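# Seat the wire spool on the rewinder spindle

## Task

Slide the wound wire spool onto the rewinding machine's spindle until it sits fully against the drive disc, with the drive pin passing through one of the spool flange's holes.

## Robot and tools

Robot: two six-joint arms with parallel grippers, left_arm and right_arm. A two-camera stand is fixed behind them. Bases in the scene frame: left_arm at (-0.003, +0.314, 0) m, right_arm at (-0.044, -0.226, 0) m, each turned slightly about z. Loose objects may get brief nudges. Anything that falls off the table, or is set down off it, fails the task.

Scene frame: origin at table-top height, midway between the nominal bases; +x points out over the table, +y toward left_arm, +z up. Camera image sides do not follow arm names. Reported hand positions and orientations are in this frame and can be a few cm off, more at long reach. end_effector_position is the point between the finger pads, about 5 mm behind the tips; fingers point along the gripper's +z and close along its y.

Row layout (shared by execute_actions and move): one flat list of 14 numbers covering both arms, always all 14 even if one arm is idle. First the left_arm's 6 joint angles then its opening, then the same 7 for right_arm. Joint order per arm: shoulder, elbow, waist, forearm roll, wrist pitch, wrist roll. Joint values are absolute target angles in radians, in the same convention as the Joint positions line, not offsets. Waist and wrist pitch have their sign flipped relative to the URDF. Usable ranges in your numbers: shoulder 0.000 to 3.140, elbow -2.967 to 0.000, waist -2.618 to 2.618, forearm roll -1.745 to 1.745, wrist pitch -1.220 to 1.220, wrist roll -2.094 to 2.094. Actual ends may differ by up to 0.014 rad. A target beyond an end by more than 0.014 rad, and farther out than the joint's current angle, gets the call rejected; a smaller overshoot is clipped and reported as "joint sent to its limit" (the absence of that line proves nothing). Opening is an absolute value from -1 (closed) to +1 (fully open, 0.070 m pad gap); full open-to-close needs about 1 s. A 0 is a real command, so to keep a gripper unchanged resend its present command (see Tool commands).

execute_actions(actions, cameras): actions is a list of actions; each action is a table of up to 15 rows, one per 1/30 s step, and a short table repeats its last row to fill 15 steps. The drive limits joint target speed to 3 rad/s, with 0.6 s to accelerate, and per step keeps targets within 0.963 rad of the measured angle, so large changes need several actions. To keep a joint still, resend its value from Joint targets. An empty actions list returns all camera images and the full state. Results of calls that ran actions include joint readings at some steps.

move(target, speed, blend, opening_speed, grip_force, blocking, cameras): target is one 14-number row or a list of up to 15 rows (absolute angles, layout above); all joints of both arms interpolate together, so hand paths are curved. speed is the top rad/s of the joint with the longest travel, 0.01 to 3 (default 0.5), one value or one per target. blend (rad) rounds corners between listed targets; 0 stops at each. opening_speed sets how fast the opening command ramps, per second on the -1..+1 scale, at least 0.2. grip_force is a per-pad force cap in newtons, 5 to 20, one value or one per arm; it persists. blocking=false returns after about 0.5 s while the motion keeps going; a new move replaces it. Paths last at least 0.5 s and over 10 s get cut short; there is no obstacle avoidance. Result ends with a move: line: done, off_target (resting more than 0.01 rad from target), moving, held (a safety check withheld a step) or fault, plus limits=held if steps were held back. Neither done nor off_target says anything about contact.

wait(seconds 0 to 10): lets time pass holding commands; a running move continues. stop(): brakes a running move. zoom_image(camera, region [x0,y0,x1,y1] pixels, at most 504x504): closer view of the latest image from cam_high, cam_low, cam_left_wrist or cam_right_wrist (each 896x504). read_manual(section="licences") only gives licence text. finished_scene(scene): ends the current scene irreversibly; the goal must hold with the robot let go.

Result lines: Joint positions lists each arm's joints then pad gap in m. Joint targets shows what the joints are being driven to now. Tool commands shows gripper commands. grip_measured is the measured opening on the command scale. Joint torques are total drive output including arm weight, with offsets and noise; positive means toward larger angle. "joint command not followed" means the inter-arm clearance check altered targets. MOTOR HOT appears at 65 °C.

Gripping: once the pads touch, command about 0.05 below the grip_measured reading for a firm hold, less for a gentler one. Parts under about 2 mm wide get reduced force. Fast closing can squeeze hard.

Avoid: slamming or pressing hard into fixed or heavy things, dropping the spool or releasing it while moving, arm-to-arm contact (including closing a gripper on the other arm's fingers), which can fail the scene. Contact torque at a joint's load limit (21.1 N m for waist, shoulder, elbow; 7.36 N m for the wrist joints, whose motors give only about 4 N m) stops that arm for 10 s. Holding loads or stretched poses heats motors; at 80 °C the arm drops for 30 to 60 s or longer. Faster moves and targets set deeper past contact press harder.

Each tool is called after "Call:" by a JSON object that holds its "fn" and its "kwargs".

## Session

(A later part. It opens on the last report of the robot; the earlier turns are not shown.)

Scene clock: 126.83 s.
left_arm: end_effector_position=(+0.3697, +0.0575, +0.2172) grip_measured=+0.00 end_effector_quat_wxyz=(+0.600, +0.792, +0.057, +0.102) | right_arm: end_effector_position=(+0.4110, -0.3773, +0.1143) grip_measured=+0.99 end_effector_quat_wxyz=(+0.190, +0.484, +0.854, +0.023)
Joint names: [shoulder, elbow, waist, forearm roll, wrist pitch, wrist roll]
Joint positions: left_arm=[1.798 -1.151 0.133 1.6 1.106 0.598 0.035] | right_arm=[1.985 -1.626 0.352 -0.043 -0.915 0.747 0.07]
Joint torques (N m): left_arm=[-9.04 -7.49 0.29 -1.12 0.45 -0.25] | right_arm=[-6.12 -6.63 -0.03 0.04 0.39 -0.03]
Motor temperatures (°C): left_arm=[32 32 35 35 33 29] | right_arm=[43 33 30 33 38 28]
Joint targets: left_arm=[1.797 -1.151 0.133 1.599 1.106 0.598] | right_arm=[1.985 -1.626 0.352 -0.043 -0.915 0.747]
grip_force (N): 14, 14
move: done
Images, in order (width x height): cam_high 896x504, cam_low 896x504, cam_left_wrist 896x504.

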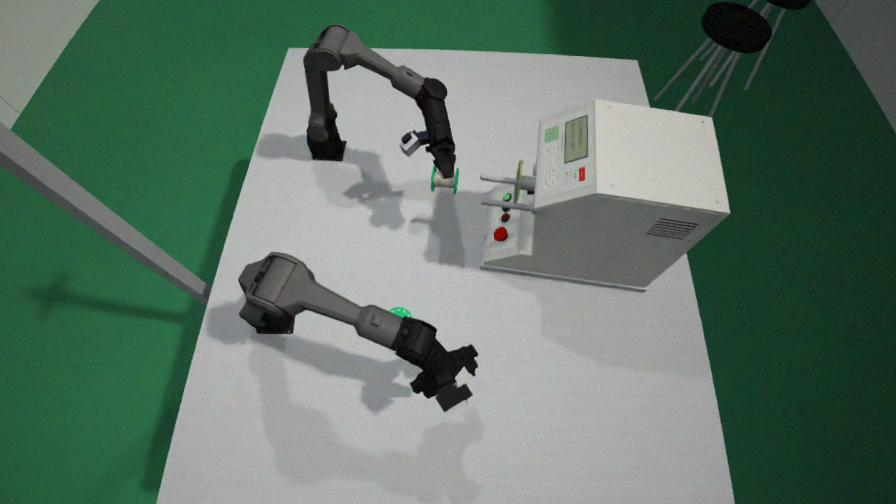

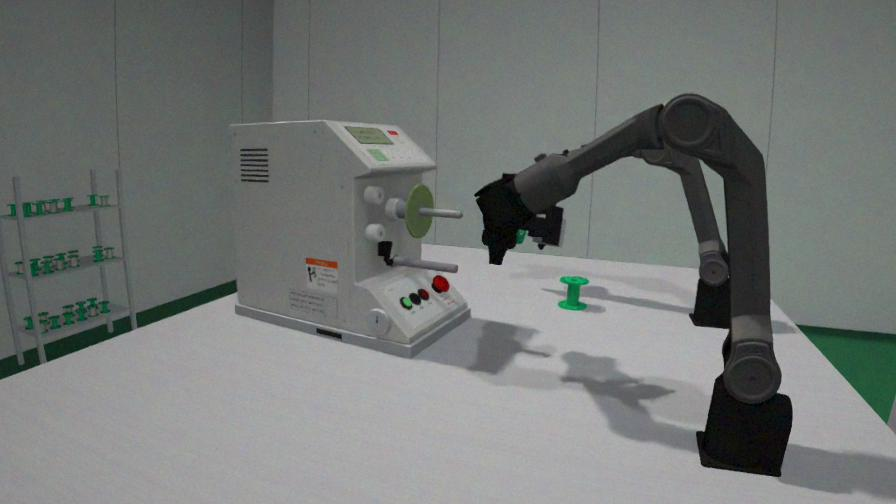

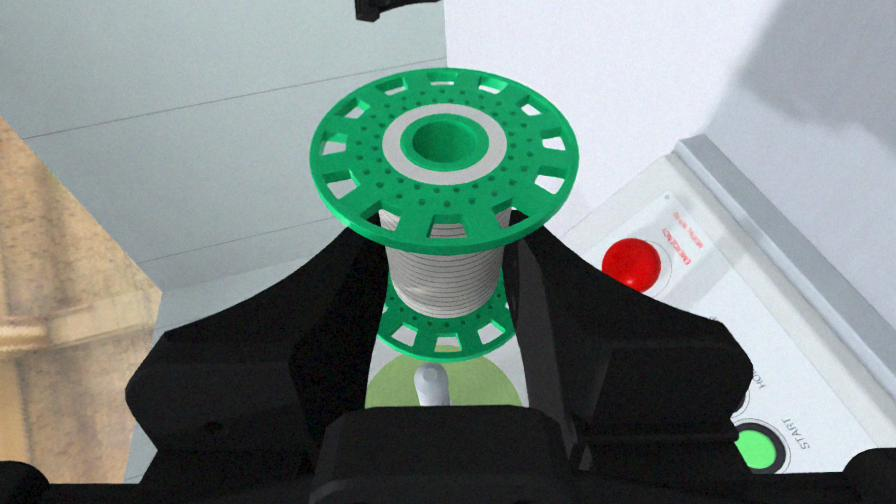

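Call:
{"fn": "zoom_image", "kwargs": {"camera": "cam_high", "region": [420, 130, 550, 230]}}

Call:
{"fn": "zoom_image", "kwargs": {"camera": "cam_low", "region": [380, 160, 580, 290]}}

Call:
{"fn": "zoom_image", "kwargs": {"camera": "cam_left_wrist", "region": [360, 250, 540, 420]}}

Scaled by 3.877 from the camera's 896x504 image, which has a finer 1280x720 frame.

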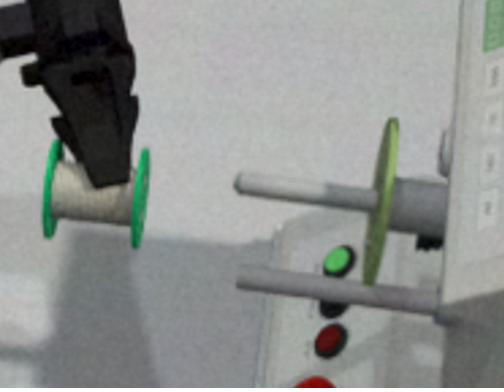

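Scaled by 2.520 from the camera's 896x504 image, which has a finer 1280x720 frame.

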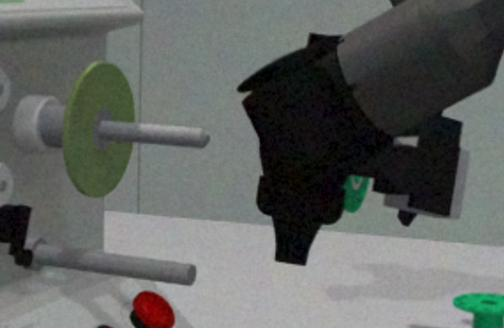

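Scaled by 2.800 from the camera's 896x504 image, which has a finer 1280x720 frame.

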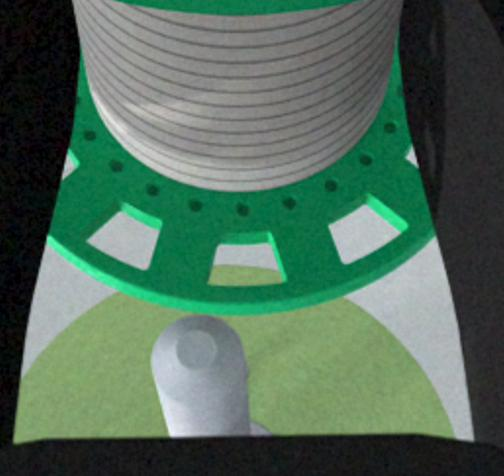

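Call:
{"fn": "move", "kwargs": {"target": [1.797, -1.1511, 0.1334, 1.5993, 1.1062, 0.5979, -0.12, 1.2213, -0.4516, -0.4005, 0, 0.9515, 0, 1], "speed": 0.8, "cameras": ["cam_right_wrist", "cam_high"]}}

Scene clock: 143.43 s.
left_arm: end_effector_position=(+0.3696, +0.0575, +0.2175) grip_measured=+0.00 end_effector_quat_wxyz=(+0.600, +0.792, +0.056, +0.102) | right_arm: end_effector_position=(+0.2816, -0.0694, +0.3191) grip_measured=+0.99 end_effector_quat_wxyz=(+0.776, -0.135, +0.591, +0.177)
Joint names: [shoulder, elbow, waist, forearm roll, wrist pitch, wrist roll]
Joint positions: left_arm=[1.798 -1.151 0.133 1.6 1.106 0.598 0.035] | right_arm=[1.221 -0.45 -0.401 0 0.952 0 0.07]
Joint torques (N m): left_arm=[-9.02 -5.55 -0.22 -1.08 0.55 -0.26] | right_arm=[-1.22 -6.13 1.35 0.11 1.04 -0.01]
Joint targets: left_arm=[1.797 -1.151 0.133 1.599 1.106 0.598] | right_arm=[1.221 -0.452 -0.401 0.000 0.952 0.000]
grip_force (N): 14, 14
move: done
Images, in order (width x height): cam_high 896x504, cam_right_wrist 896x504.

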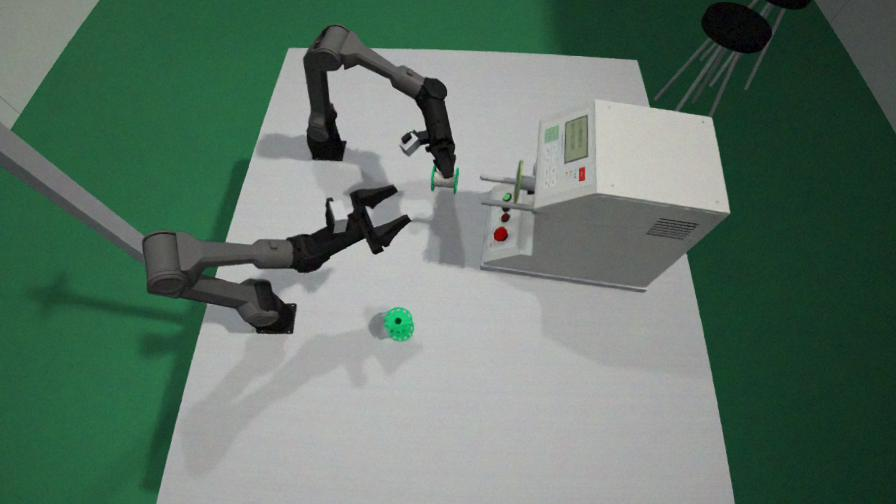

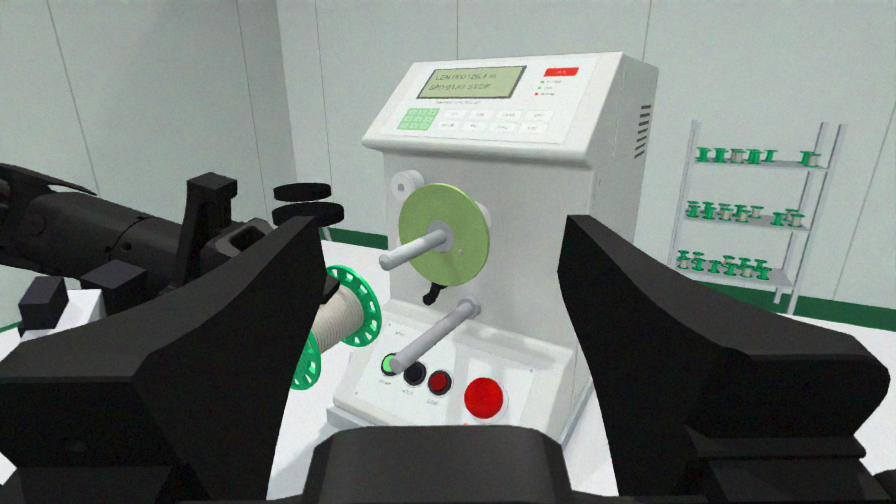

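Excellent view. Zoom.

Call:
{"fn": "zoom_image", "kwargs": {"camera": "cam_right_wrist", "region": [380, 170, 510, 300]}}

Call:
{"fn": "zoom_image", "kwargs": {"camera": "cam_right_wrist", "region": [280, 160, 520, 400]}}

Scaled by 3.877 from the camera's 896x504 image, which has a finer 1280x720 frame.

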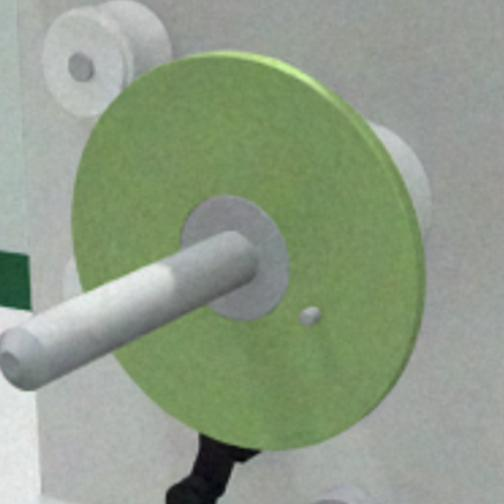

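Scaled by 2.100 from the camera's 896x504 image, which has a finer 1280x720 frame.

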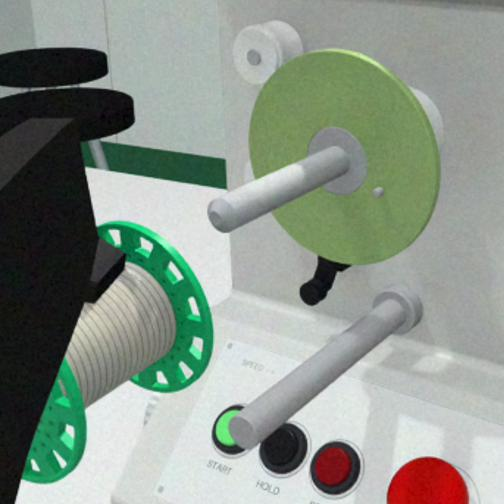

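Call:
{"fn": "move", "kwargs": {"target": [1.9351, -1.3702, 0.0895, 1.6423, 1.196, 0.5136, -0.12, 1.2213, -0.4516, -0.4005, 0, 0.9515, 0, 1], "speed": 0.3, "cameras": ["cam_left_wrist", "cam_right_wrist", "cam_high"]}}

Call:
{"fn": "zoom_image", "kwargs": {"camera": "cam_high", "region": [440, 140, 540, 220]}}

Call:
{"fn": "zoom_image", "kwargs": {"camera": "cam_right_wrist", "region": [280, 160, 500, 380]}}

Call:
{"fn": "zoom_image", "kwargs": {"camera": "cam_left_wrist", "region": [360, 250, 540, 420]}}

Scene clock: 173.03 s.
left_arm: end_effector_position=(+0.4082, +0.0636, +0.2270) grip_measured=+0.00 end_effector_quat_wxyz=(+0.615, +0.782, +0.046, +0.089) | right_arm: end_effector_position=(+0.2817, -0.0693, +0.3195) grip_measured=+0.99 end_effector_quat_wxyz=(+0.776, -0.135, +0.590, +0.177)
Joint names: [shoulder, elbow, waist, forearm roll, wrist pitch, wrist roll]
Joint positions: left_arm=[1.936 -1.372 0.089 1.642 1.196 0.513 0.035] | right_arm=[1.221 -0.451 -0.401 0 0.952 0 0.07]
Joint torques (N m): left_arm=[-9.68 -5.61 0.48 -1.22 0.43 0.07] | right_arm=[-1.02 -6.53 1.37 -0.06 1.27 -0.02]
Joint targets: left_arm=[1.935 -1.370 0.090 1.642 1.196 0.514] | right_arm=[1.221 -0.452 -0.401 0.000 0.951 0.000]
grip_force (N): 14, 14
move: done
Images, in order (width x height): cam_high 896x504, cam_left_wrist 896x504, cam_right_wrist 896x504.

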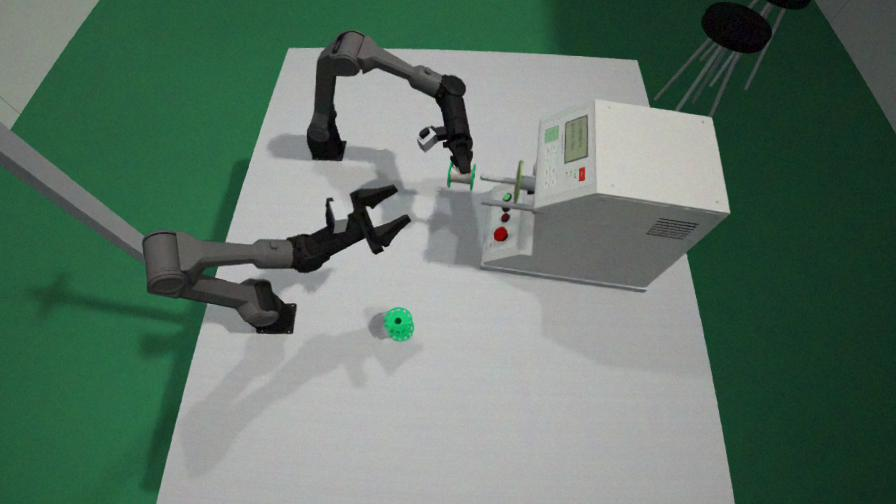

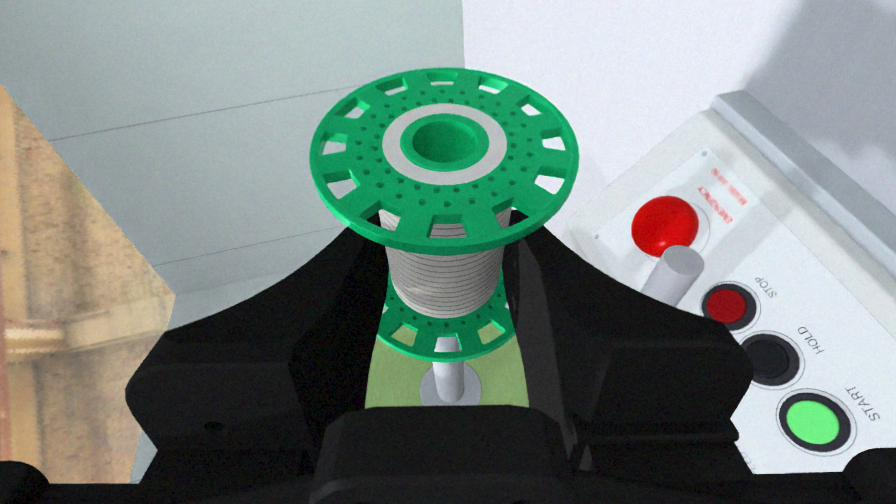

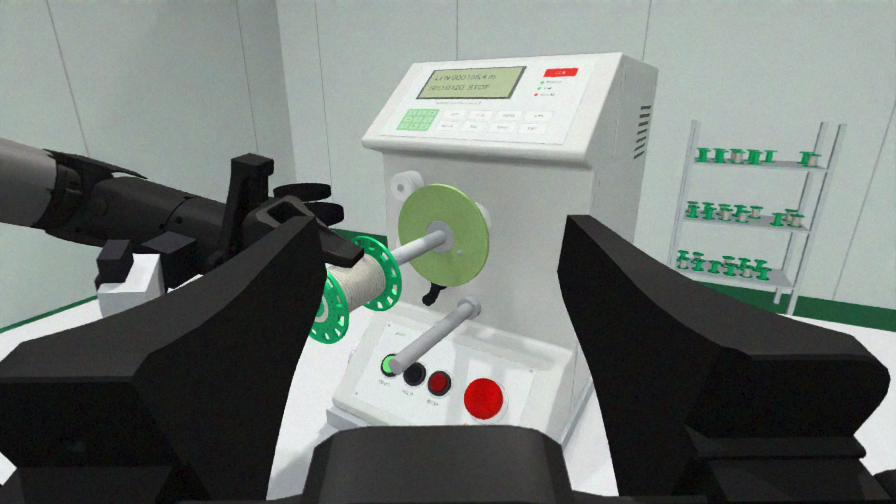

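Scaled by 5.040 from the camera's 896x504 image, which has a finer 1280x720 frame.

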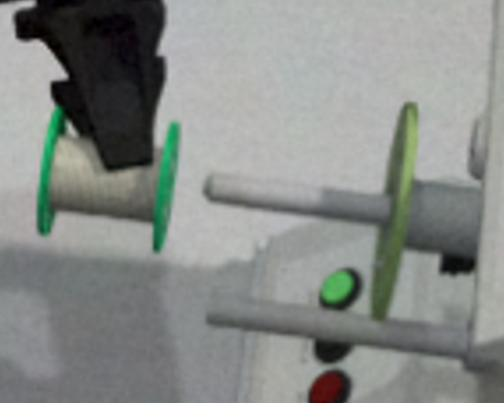

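Scaled by 2.291 from the camera's 896x504 image, which has a finer 1280x720 frame.

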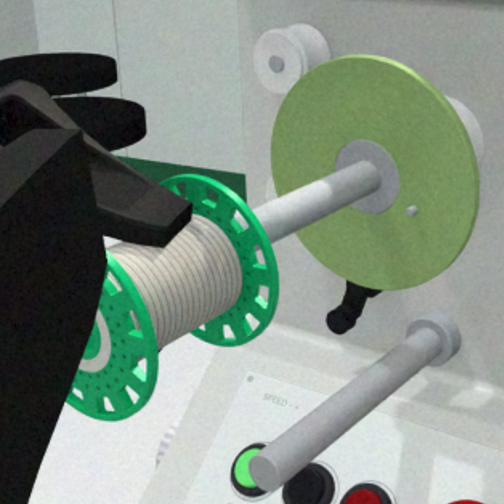

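Scaled by 2.800 from the camera's 896x504 image, which has a finer 1280x720 frame.

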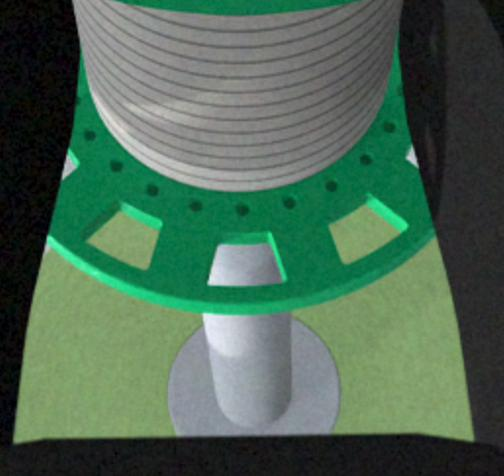

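Call:
{"fn": "move", "kwargs": {"target": [1.9413,-1.4008,0.0795,1.6748,1.2097,0.4418,-0.12,1.2213,-0.4516,-0.4005,0,0.9515,0,1], "speed": 0.2, "cameras": ["all"]}}

Call:
{"fn": "zoom_image", "kwargs": {"camera": "cam_left_wrist", "region": [340, 230, 560, 450]}}

Call:
{"fn": "zoom_image", "kwargs": {"camera": "cam_right_wrist", "region": [280, 160, 500, 380]}}

Call:
{"fn": "zoom_image", "kwargs": {"camera": "cam_high", "region": [430, 110, 570, 230]}}

Scene clock: 195.67 s.
left_arm: end_effector_position=(+0.4096, +0.0670, +0.2288) grip_measured=+0.00 end_effector_quat_wxyz=(+0.611, +0.786, +0.059, +0.072) | right_arm: end_effector_position=(+0.2817, -0.0693, +0.3195) grip_measured=+0.99 end_effector_quat_wxyz=(+0.776, -0.135, +0.590, +0.177)
Joint names: [shoulder, elbow, waist, forearm roll, wrist pitch, wrist roll]
Joint positions: left_arm=[1.941 -1.401 0.08 1.675 1.21 0.441 0.035] | right_arm=[1.221 -0.451 -0.401 0 0.952 0 0.07]
Joint torques (N m): left_arm=[-8.48 -7.51 -0.17 -1.34 0.43 0.14] | right_arm=[-0.99 -6.53 1.35 -0.06 1.27 -0.02]
Joint targets: left_arm=[1.941 -1.401 0.080 1.675 1.210 0.442] | right_arm=[1.221 -0.452 -0.401 0.000 0.951 0.000]
grip_force (N): 14, 14
move: done

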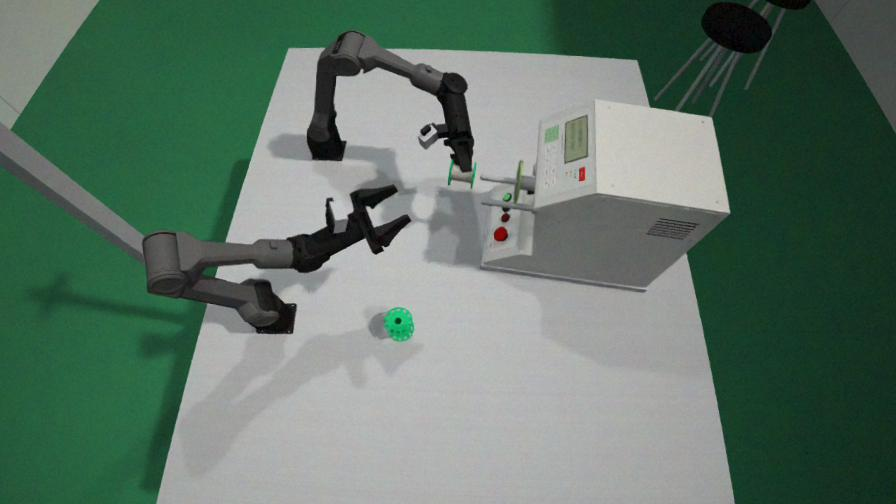

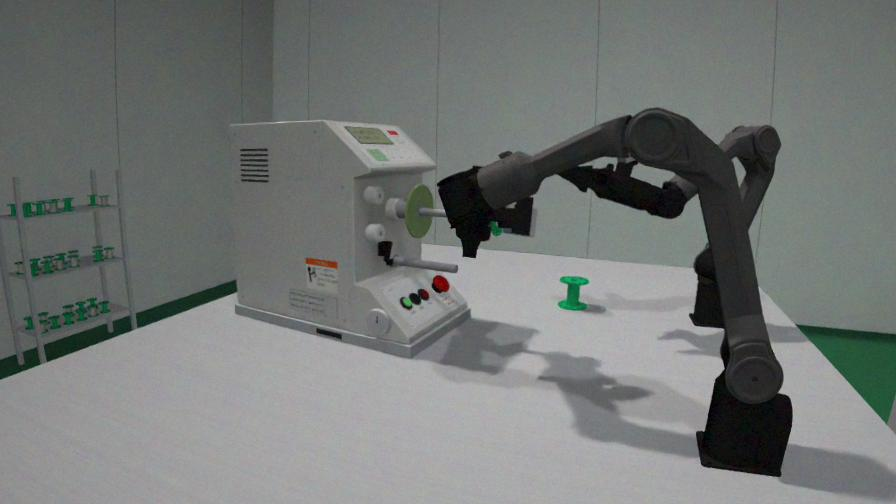

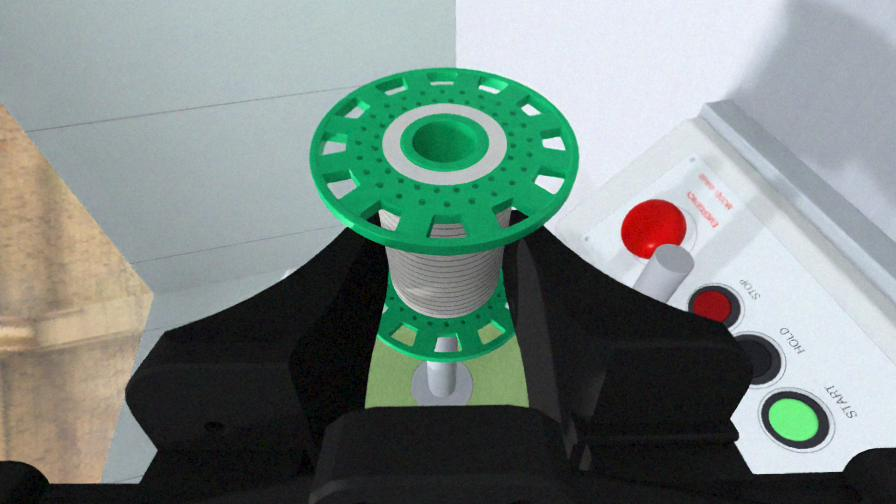

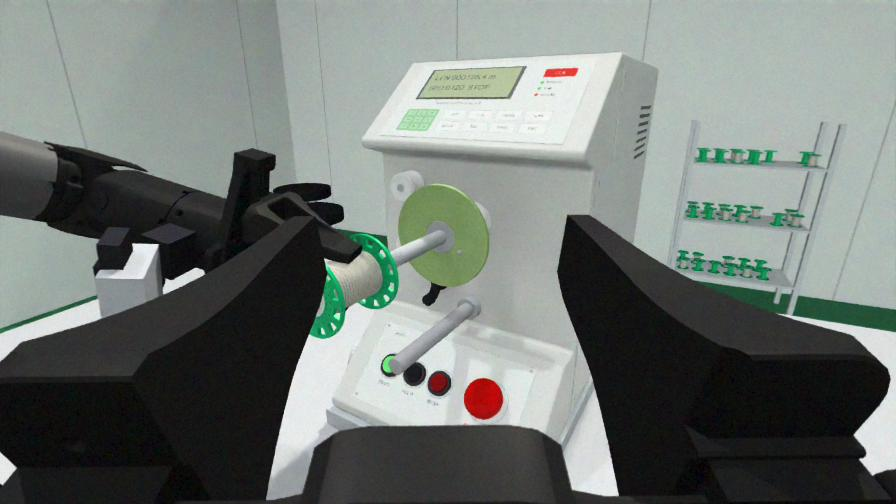

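Scaled by 2.291 from the camera's 896x504 image, which has a finer 1280x720 frame.

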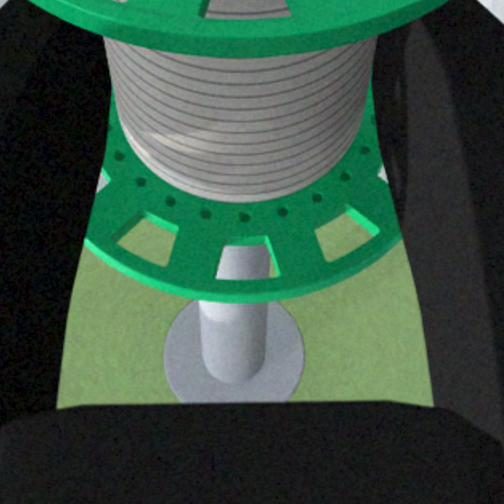

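Scaled by 2.291 from the camera's 896x504 image, which has a finer 1280x720 frame.

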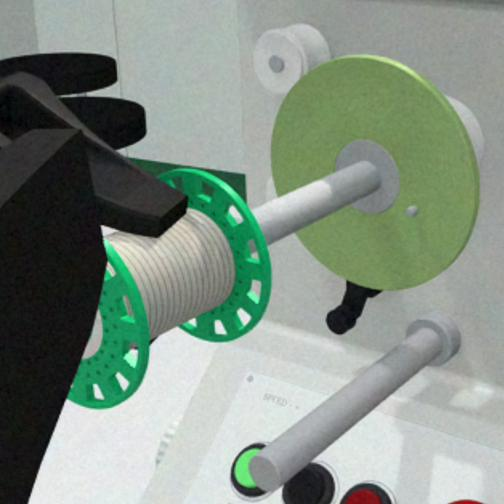

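Scaled by 3.600 from the camera's 896x504 image, which has a finer 1280x720 frame.

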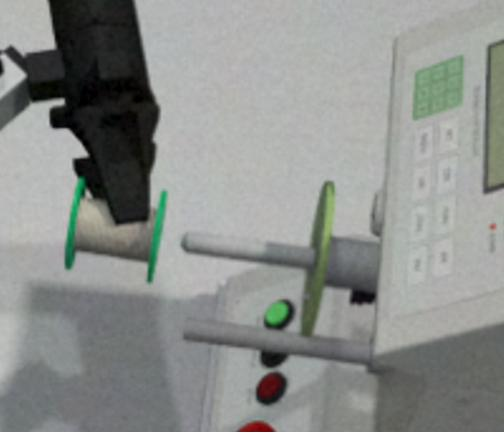

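Call:
{"fn": "zoom_image", "kwargs": {"camera": "cam_right_wrist", "region": [310, 210, 450, 340]}}

Call:
{"fn": "zoom_image", "kwargs": {"camera": "cam_high", "region": [440, 145, 540, 205]}}

Scaled by 3.600 from the camera's 896x504 image, which has a finer 1280x720 frame.

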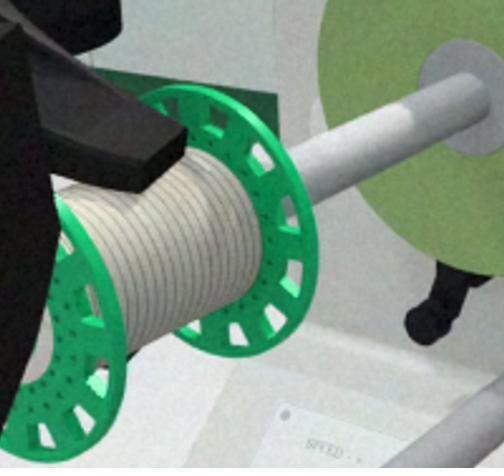

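Scaled by 5.040 from the camera's 896x504 image, which has a finer 1280x720 frame.

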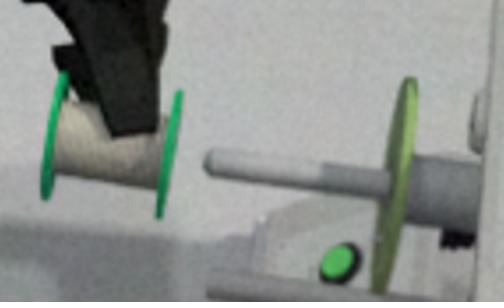

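Call:
{"fn": "move", "kwargs": {"target": [1.9132,-1.3465,0.0889,1.6396,1.1700,0.4855,-0.12,1.2213,-0.4516,-0.4005,0,0.9515,0,1], "speed": 0.2, "cameras": ["cam_high","cam_left_wrist","cam_right_wrist"]}}

Call:
{"fn": "zoom_image", "kwargs": {"camera": "cam_left_wrist", "region": [360, 250, 540, 420]}}

Call:
{"fn": "zoom_image", "kwargs": {"camera": "cam_right_wrist", "region": [310, 210, 450, 340]}}

Call:
{"fn": "zoom_image", "kwargs": {"camera": "cam_high", "region": [440, 145, 540, 205]}}

Scene clock: 206.83 s.
left_arm: end_effector_position=(+0.4076, +0.0660, +0.2271) grip_measured=+0.00 end_effector_quat_wxyz=(+0.612, +0.783, +0.066, +0.089) | right_arm: end_effector_position=(+0.2817, -0.0693, +0.3195) grip_measured=+0.99 end_effector_quat_wxyz=(+0.776, -0.135, +0.590, +0.177)
Joint names: [shoulder, elbow, waist, forearm roll, wrist pitch, wrist roll]
Joint positions: left_arm=[1.913 -1.346 0.089 1.639 1.169 0.486 0.035] | right_arm=[1.221 -0.451 -0.401 0 0.952 0 0.07]
Joint torques (N m): left_arm=[-10 -6.87 1.07 -1.16 0.48 -0.2] | right_arm=[-0.98 -6.53 1.33 -0.06 1.27 -0.02]
Motor temperatures (°C): left_arm=[34 32 35 37 33 29] | right_arm=[38 33 30 33 40 28]
Joint targets: left_arm=[1.913 -1.346 0.089 1.640 1.170 0.485] | right_arm=[1.221 -0.452 -0.401 0.000 0.951 0.000]
grip_force (N): 14, 14
move: done
Images, in order (width x height): cam_high 896x504, cam_left_wrist 896x504, cam_right_wrist 896x504.

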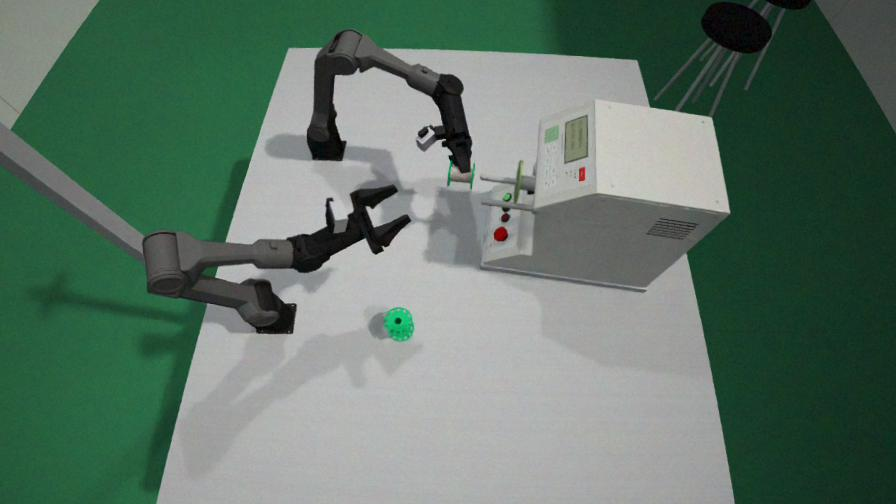

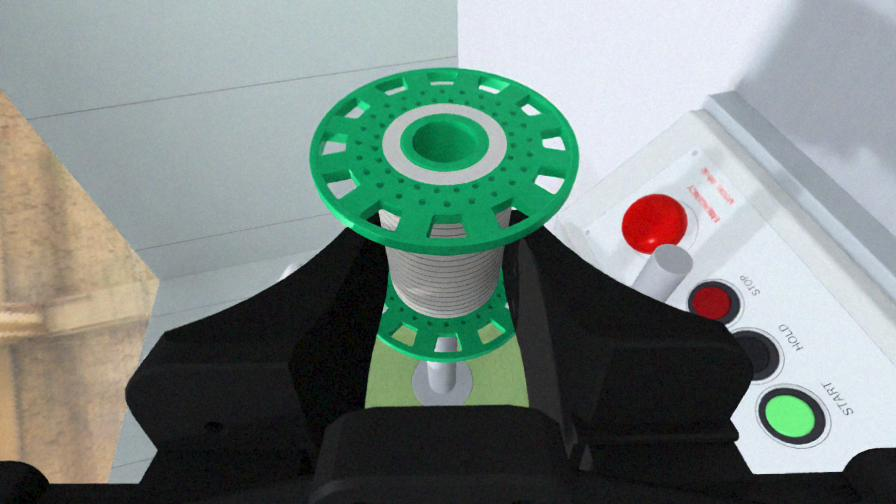

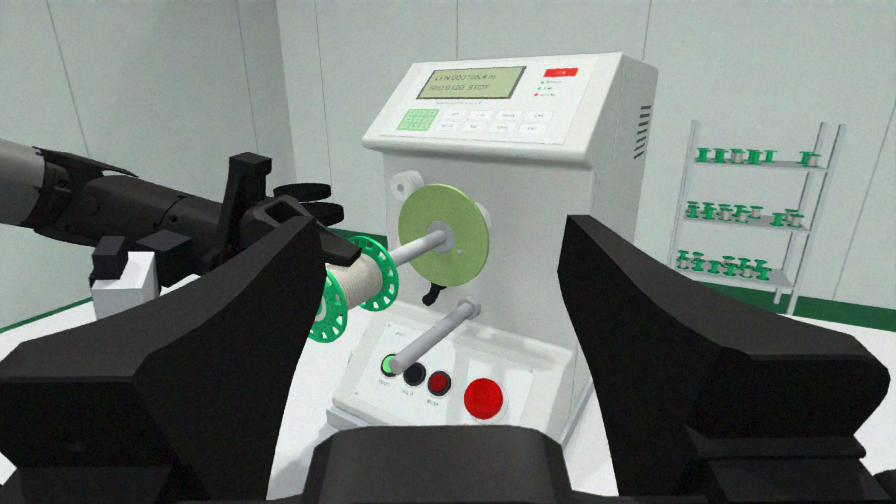

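Scaled by 2.800 from the camera's 896x504 image, which has a finer 1280x720 frame.

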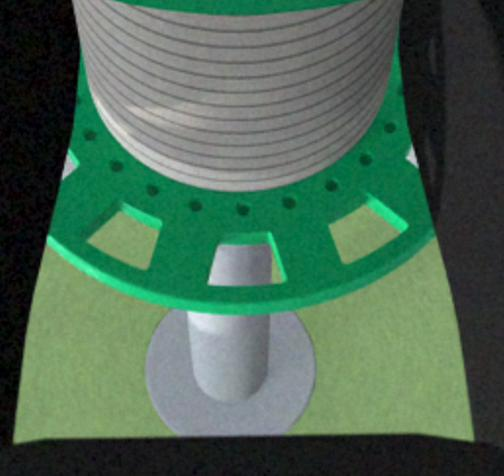

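Scaled by 3.600 from the camera's 896x504 image, which has a finer 1280x720 frame.

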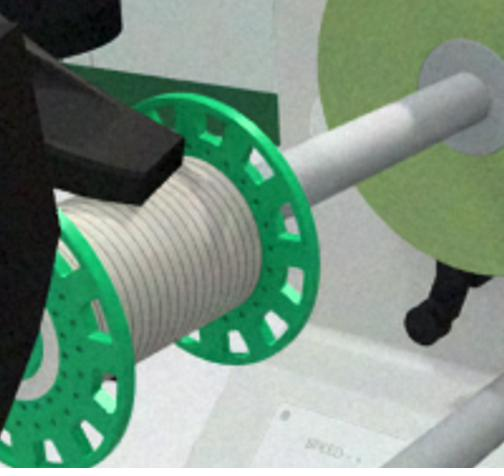

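Scaled by 5.040 from the camera's 896x504 image, which has a finer 1280x720 frame.

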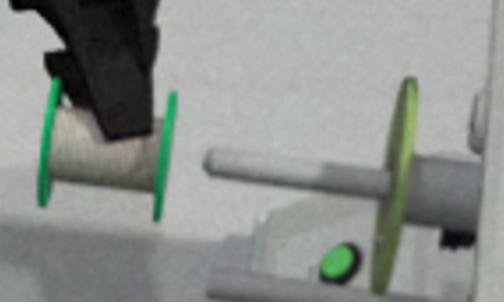

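Call:
{"fn": "move", "kwargs": {"target": [1.9508,-1.4129,0.0922,1.6503,1.1692,0.4540,-0.12,1.2213,-0.4516,-0.4005,0,0.9515,0,1], "speed": 0.15, "cameras": ["cam_high","cam_left_wrist","cam_right_wrist"]}}

Call:
{"fn": "zoom_image", "kwargs": {"camera": "cam_left_wrist", "region": [360, 250, 540, 420]}}

Call:
{"fn": "zoom_image", "kwargs": {"camera": "cam_right_wrist", "region": [310, 210, 450, 340]}}

Call:
{"fn": "zoom_image", "kwargs": {"camera": "cam_high", "region": [440, 145, 540, 205]}}

Scene clock: 218.23 s.
left_arm: end_effector_position=(+0.4197, +0.0637, +0.2295) grip_measured=+0.00 end_effector_quat_wxyz=(+0.612, +0.783, +0.066, +0.089) | right_arm: end_effector_position=(+0.2817, -0.0693, +0.3195) grip_measured=+0.99 end_effector_quat_wxyz=(+0.776, -0.135, +0.590, +0.177)
Joint names: [shoulder, elbow, waist, forearm roll, wrist pitch, wrist roll]
Joint positions: left_arm=[1.951 -1.414 0.092 1.65 1.169 0.454 0.035] | right_arm=[1.221 -0.451 -0.401 0 0.952 0 0.07]
Joint torques (N m): left_arm=[-9.08 -6.65 1.09 -1.19 0.36 0] | right_arm=[-0.99 -6.5 1.34 -0.05 1.27 -0.02]
Joint targets: left_arm=[1.951 -1.413 0.092 1.650 1.169 0.454] | right_arm=[1.221 -0.452 -0.401 0.000 0.951 0.000]
grip_force (N): 14, 14
move: done
Images, in order (width x height): cam_high 896x504, cam_left_wrist 896x504, cam_right_wrist 896x504.

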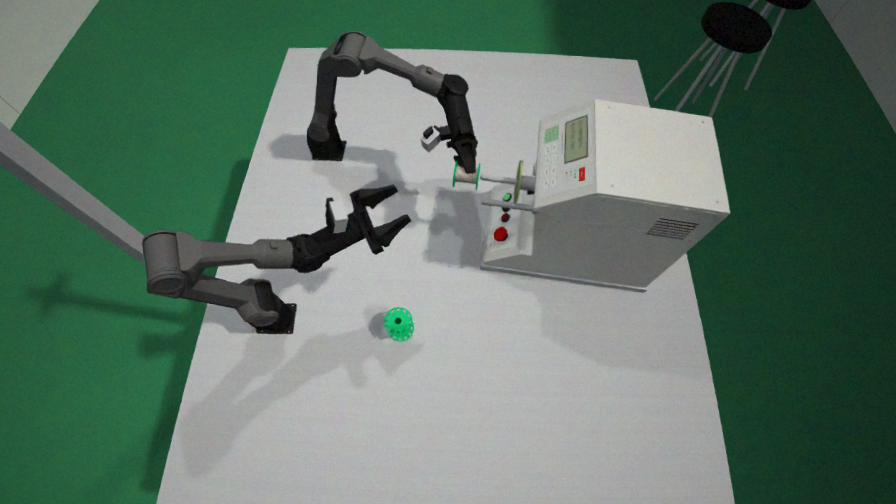

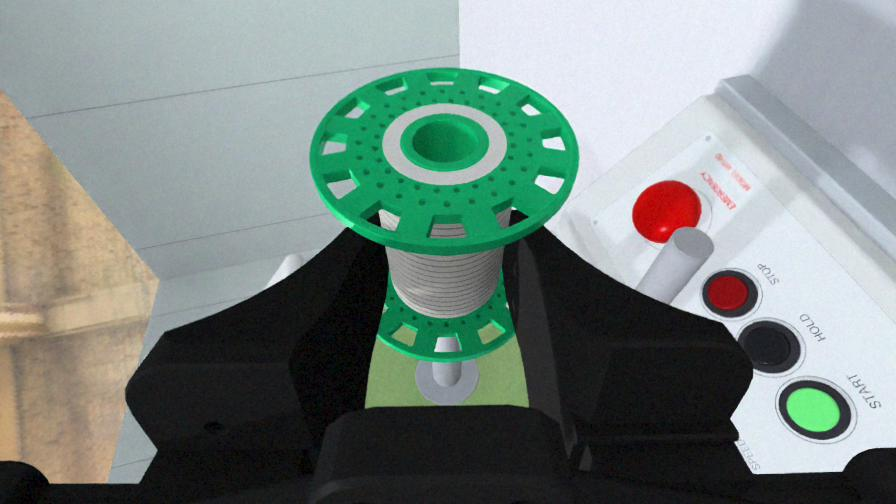

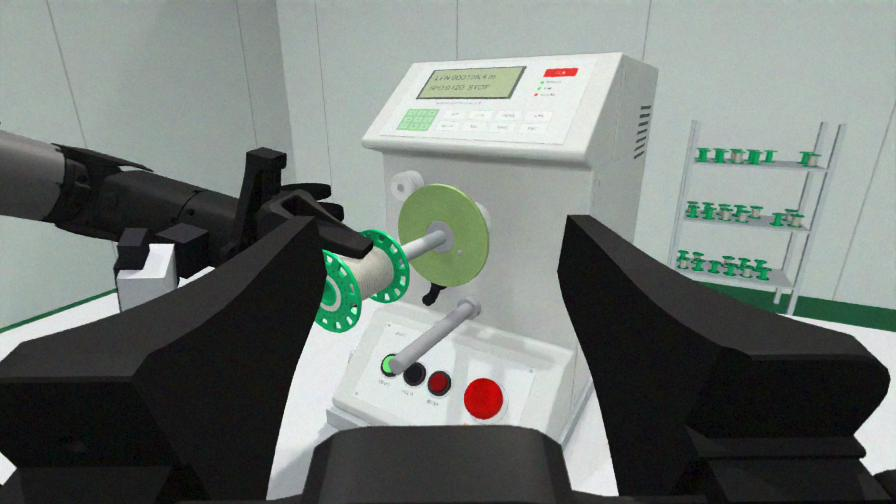

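Scaled by 2.800 from the camera's 896x504 image, which has a finer 1280x720 frame.

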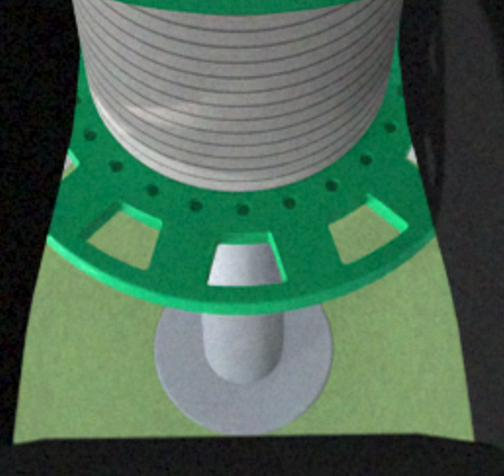

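Scaled by 3.600 from the camera's 896x504 image, which has a finer 1280x720 frame.

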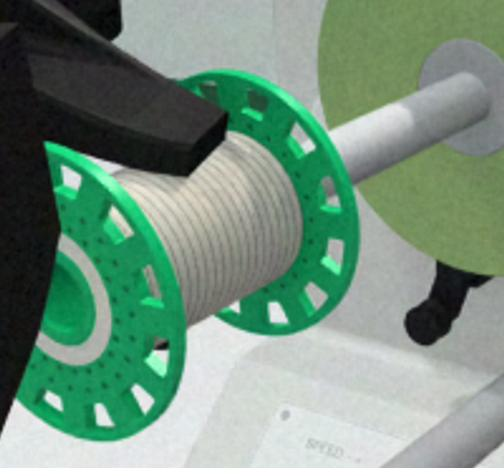

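Scaled by 5.040 from the camera's 896x504 image, which has a finer 1280x720 frame.

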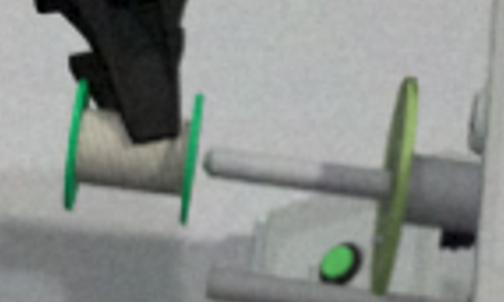

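Call:
{"fn": "move", "kwargs": {"target": [1.9912,-1.4770,0.0927,1.6601,1.1707,0.4283,-0.12,1.2213,-0.4516,-0.4005,0,0.9515,0,1], "speed": 0.06, "cameras": ["cam_high","cam_left_wrist","cam_right_wrist"]}}

Call:
{"fn": "zoom_image", "kwargs": {"camera": "cam_left_wrist", "region": [360, 80, 540, 420]}}

Call:
{"fn": "zoom_image", "kwargs": {"camera": "cam_right_wrist", "region": [310, 210, 450, 340]}}

Call:
{"fn": "zoom_image", "kwargs": {"camera": "cam_high", "region": [440, 145, 540, 205]}}

Scene clock: 230.37 s.
left_arm: end_effector_position=(+0.4319, +0.0621, +0.2290) grip_measured=+0.00 end_effector_quat_wxyz=(+0.612, +0.783, +0.067, +0.090) | right_arm: end_effector_position=(+0.2817, -0.0693, +0.3195) grip_measured=+0.99 end_effector_quat_wxyz=(+0.776, -0.135, +0.590, +0.177)
Joint names: [shoulder, elbow, waist, forearm roll, wrist pitch, wrist roll]
Joint positions: left_arm=[1.992 -1.478 0.092 1.659 1.169 0.428 0.035] | right_arm=[1.221 -0.451 -0.401 0 0.952 0 0.07]
Joint torques (N m): left_arm=[-9.41 -7.23 0.25 -1.07 0.44 -0.18] | right_arm=[-1.01 -6.52 1.33 -0.05 1.26 -0.02]
Joint targets: left_arm=[1.991 -1.477 0.093 1.660 1.171 0.428] | right_arm=[1.221 -0.452 -0.401 0.000 0.951 0.000]
grip_force (N): 14, 14
move: done
Images, in order (width x height): cam_high 896x504, cam_left_wrist 896x504, cam_right_wrist 896x504.

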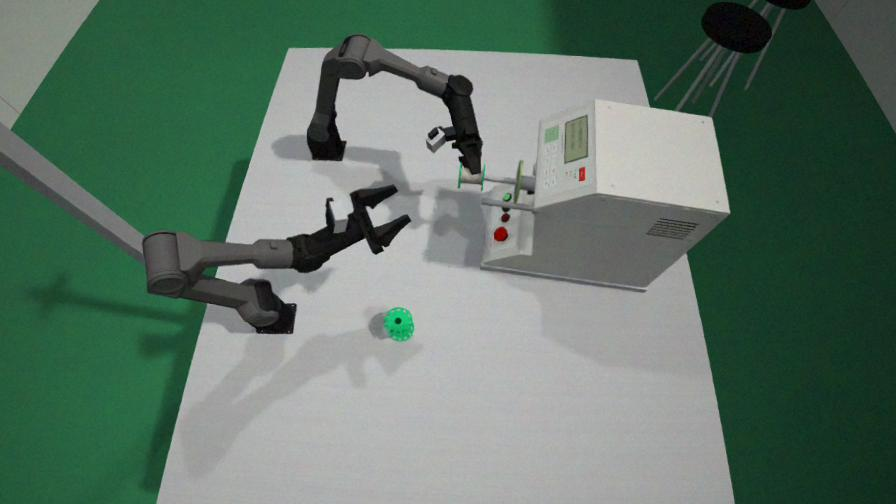

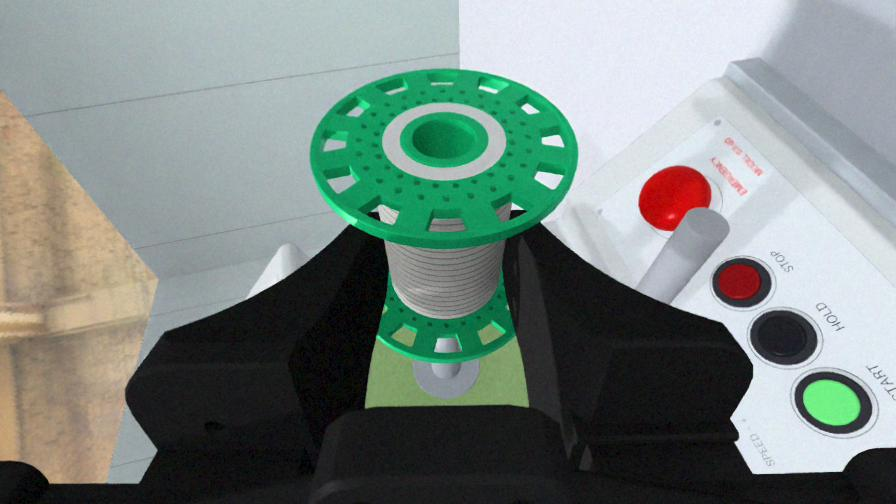

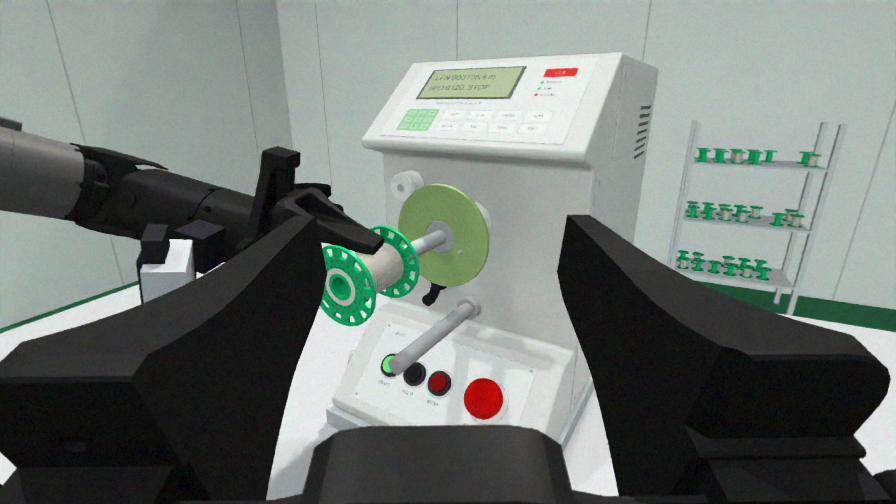

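Scaled by 1.482 from the camera's 896x504 image, which has a finer 1280x720 frame.

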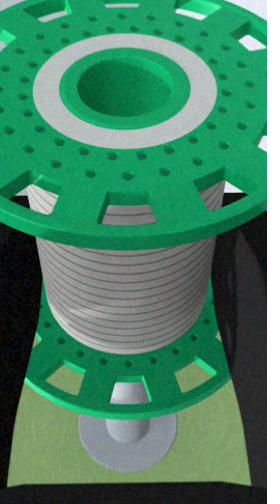

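Scaled by 3.600 from the camera's 896x504 image, which has a finer 1280x720 frame.

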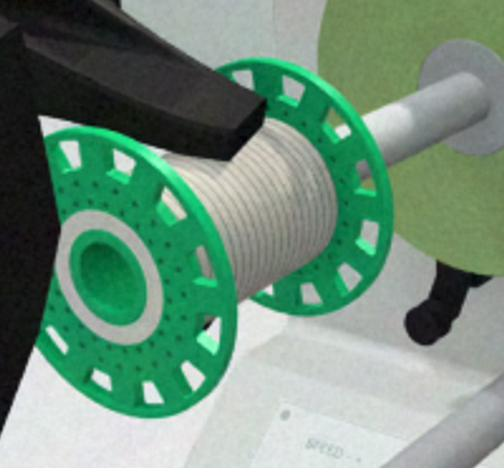

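Scaled by 5.040 from the camera's 896x504 image, which has a finer 1280x720 frame.

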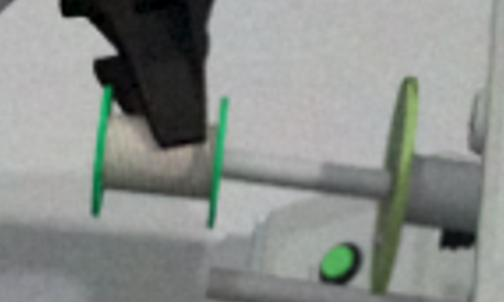

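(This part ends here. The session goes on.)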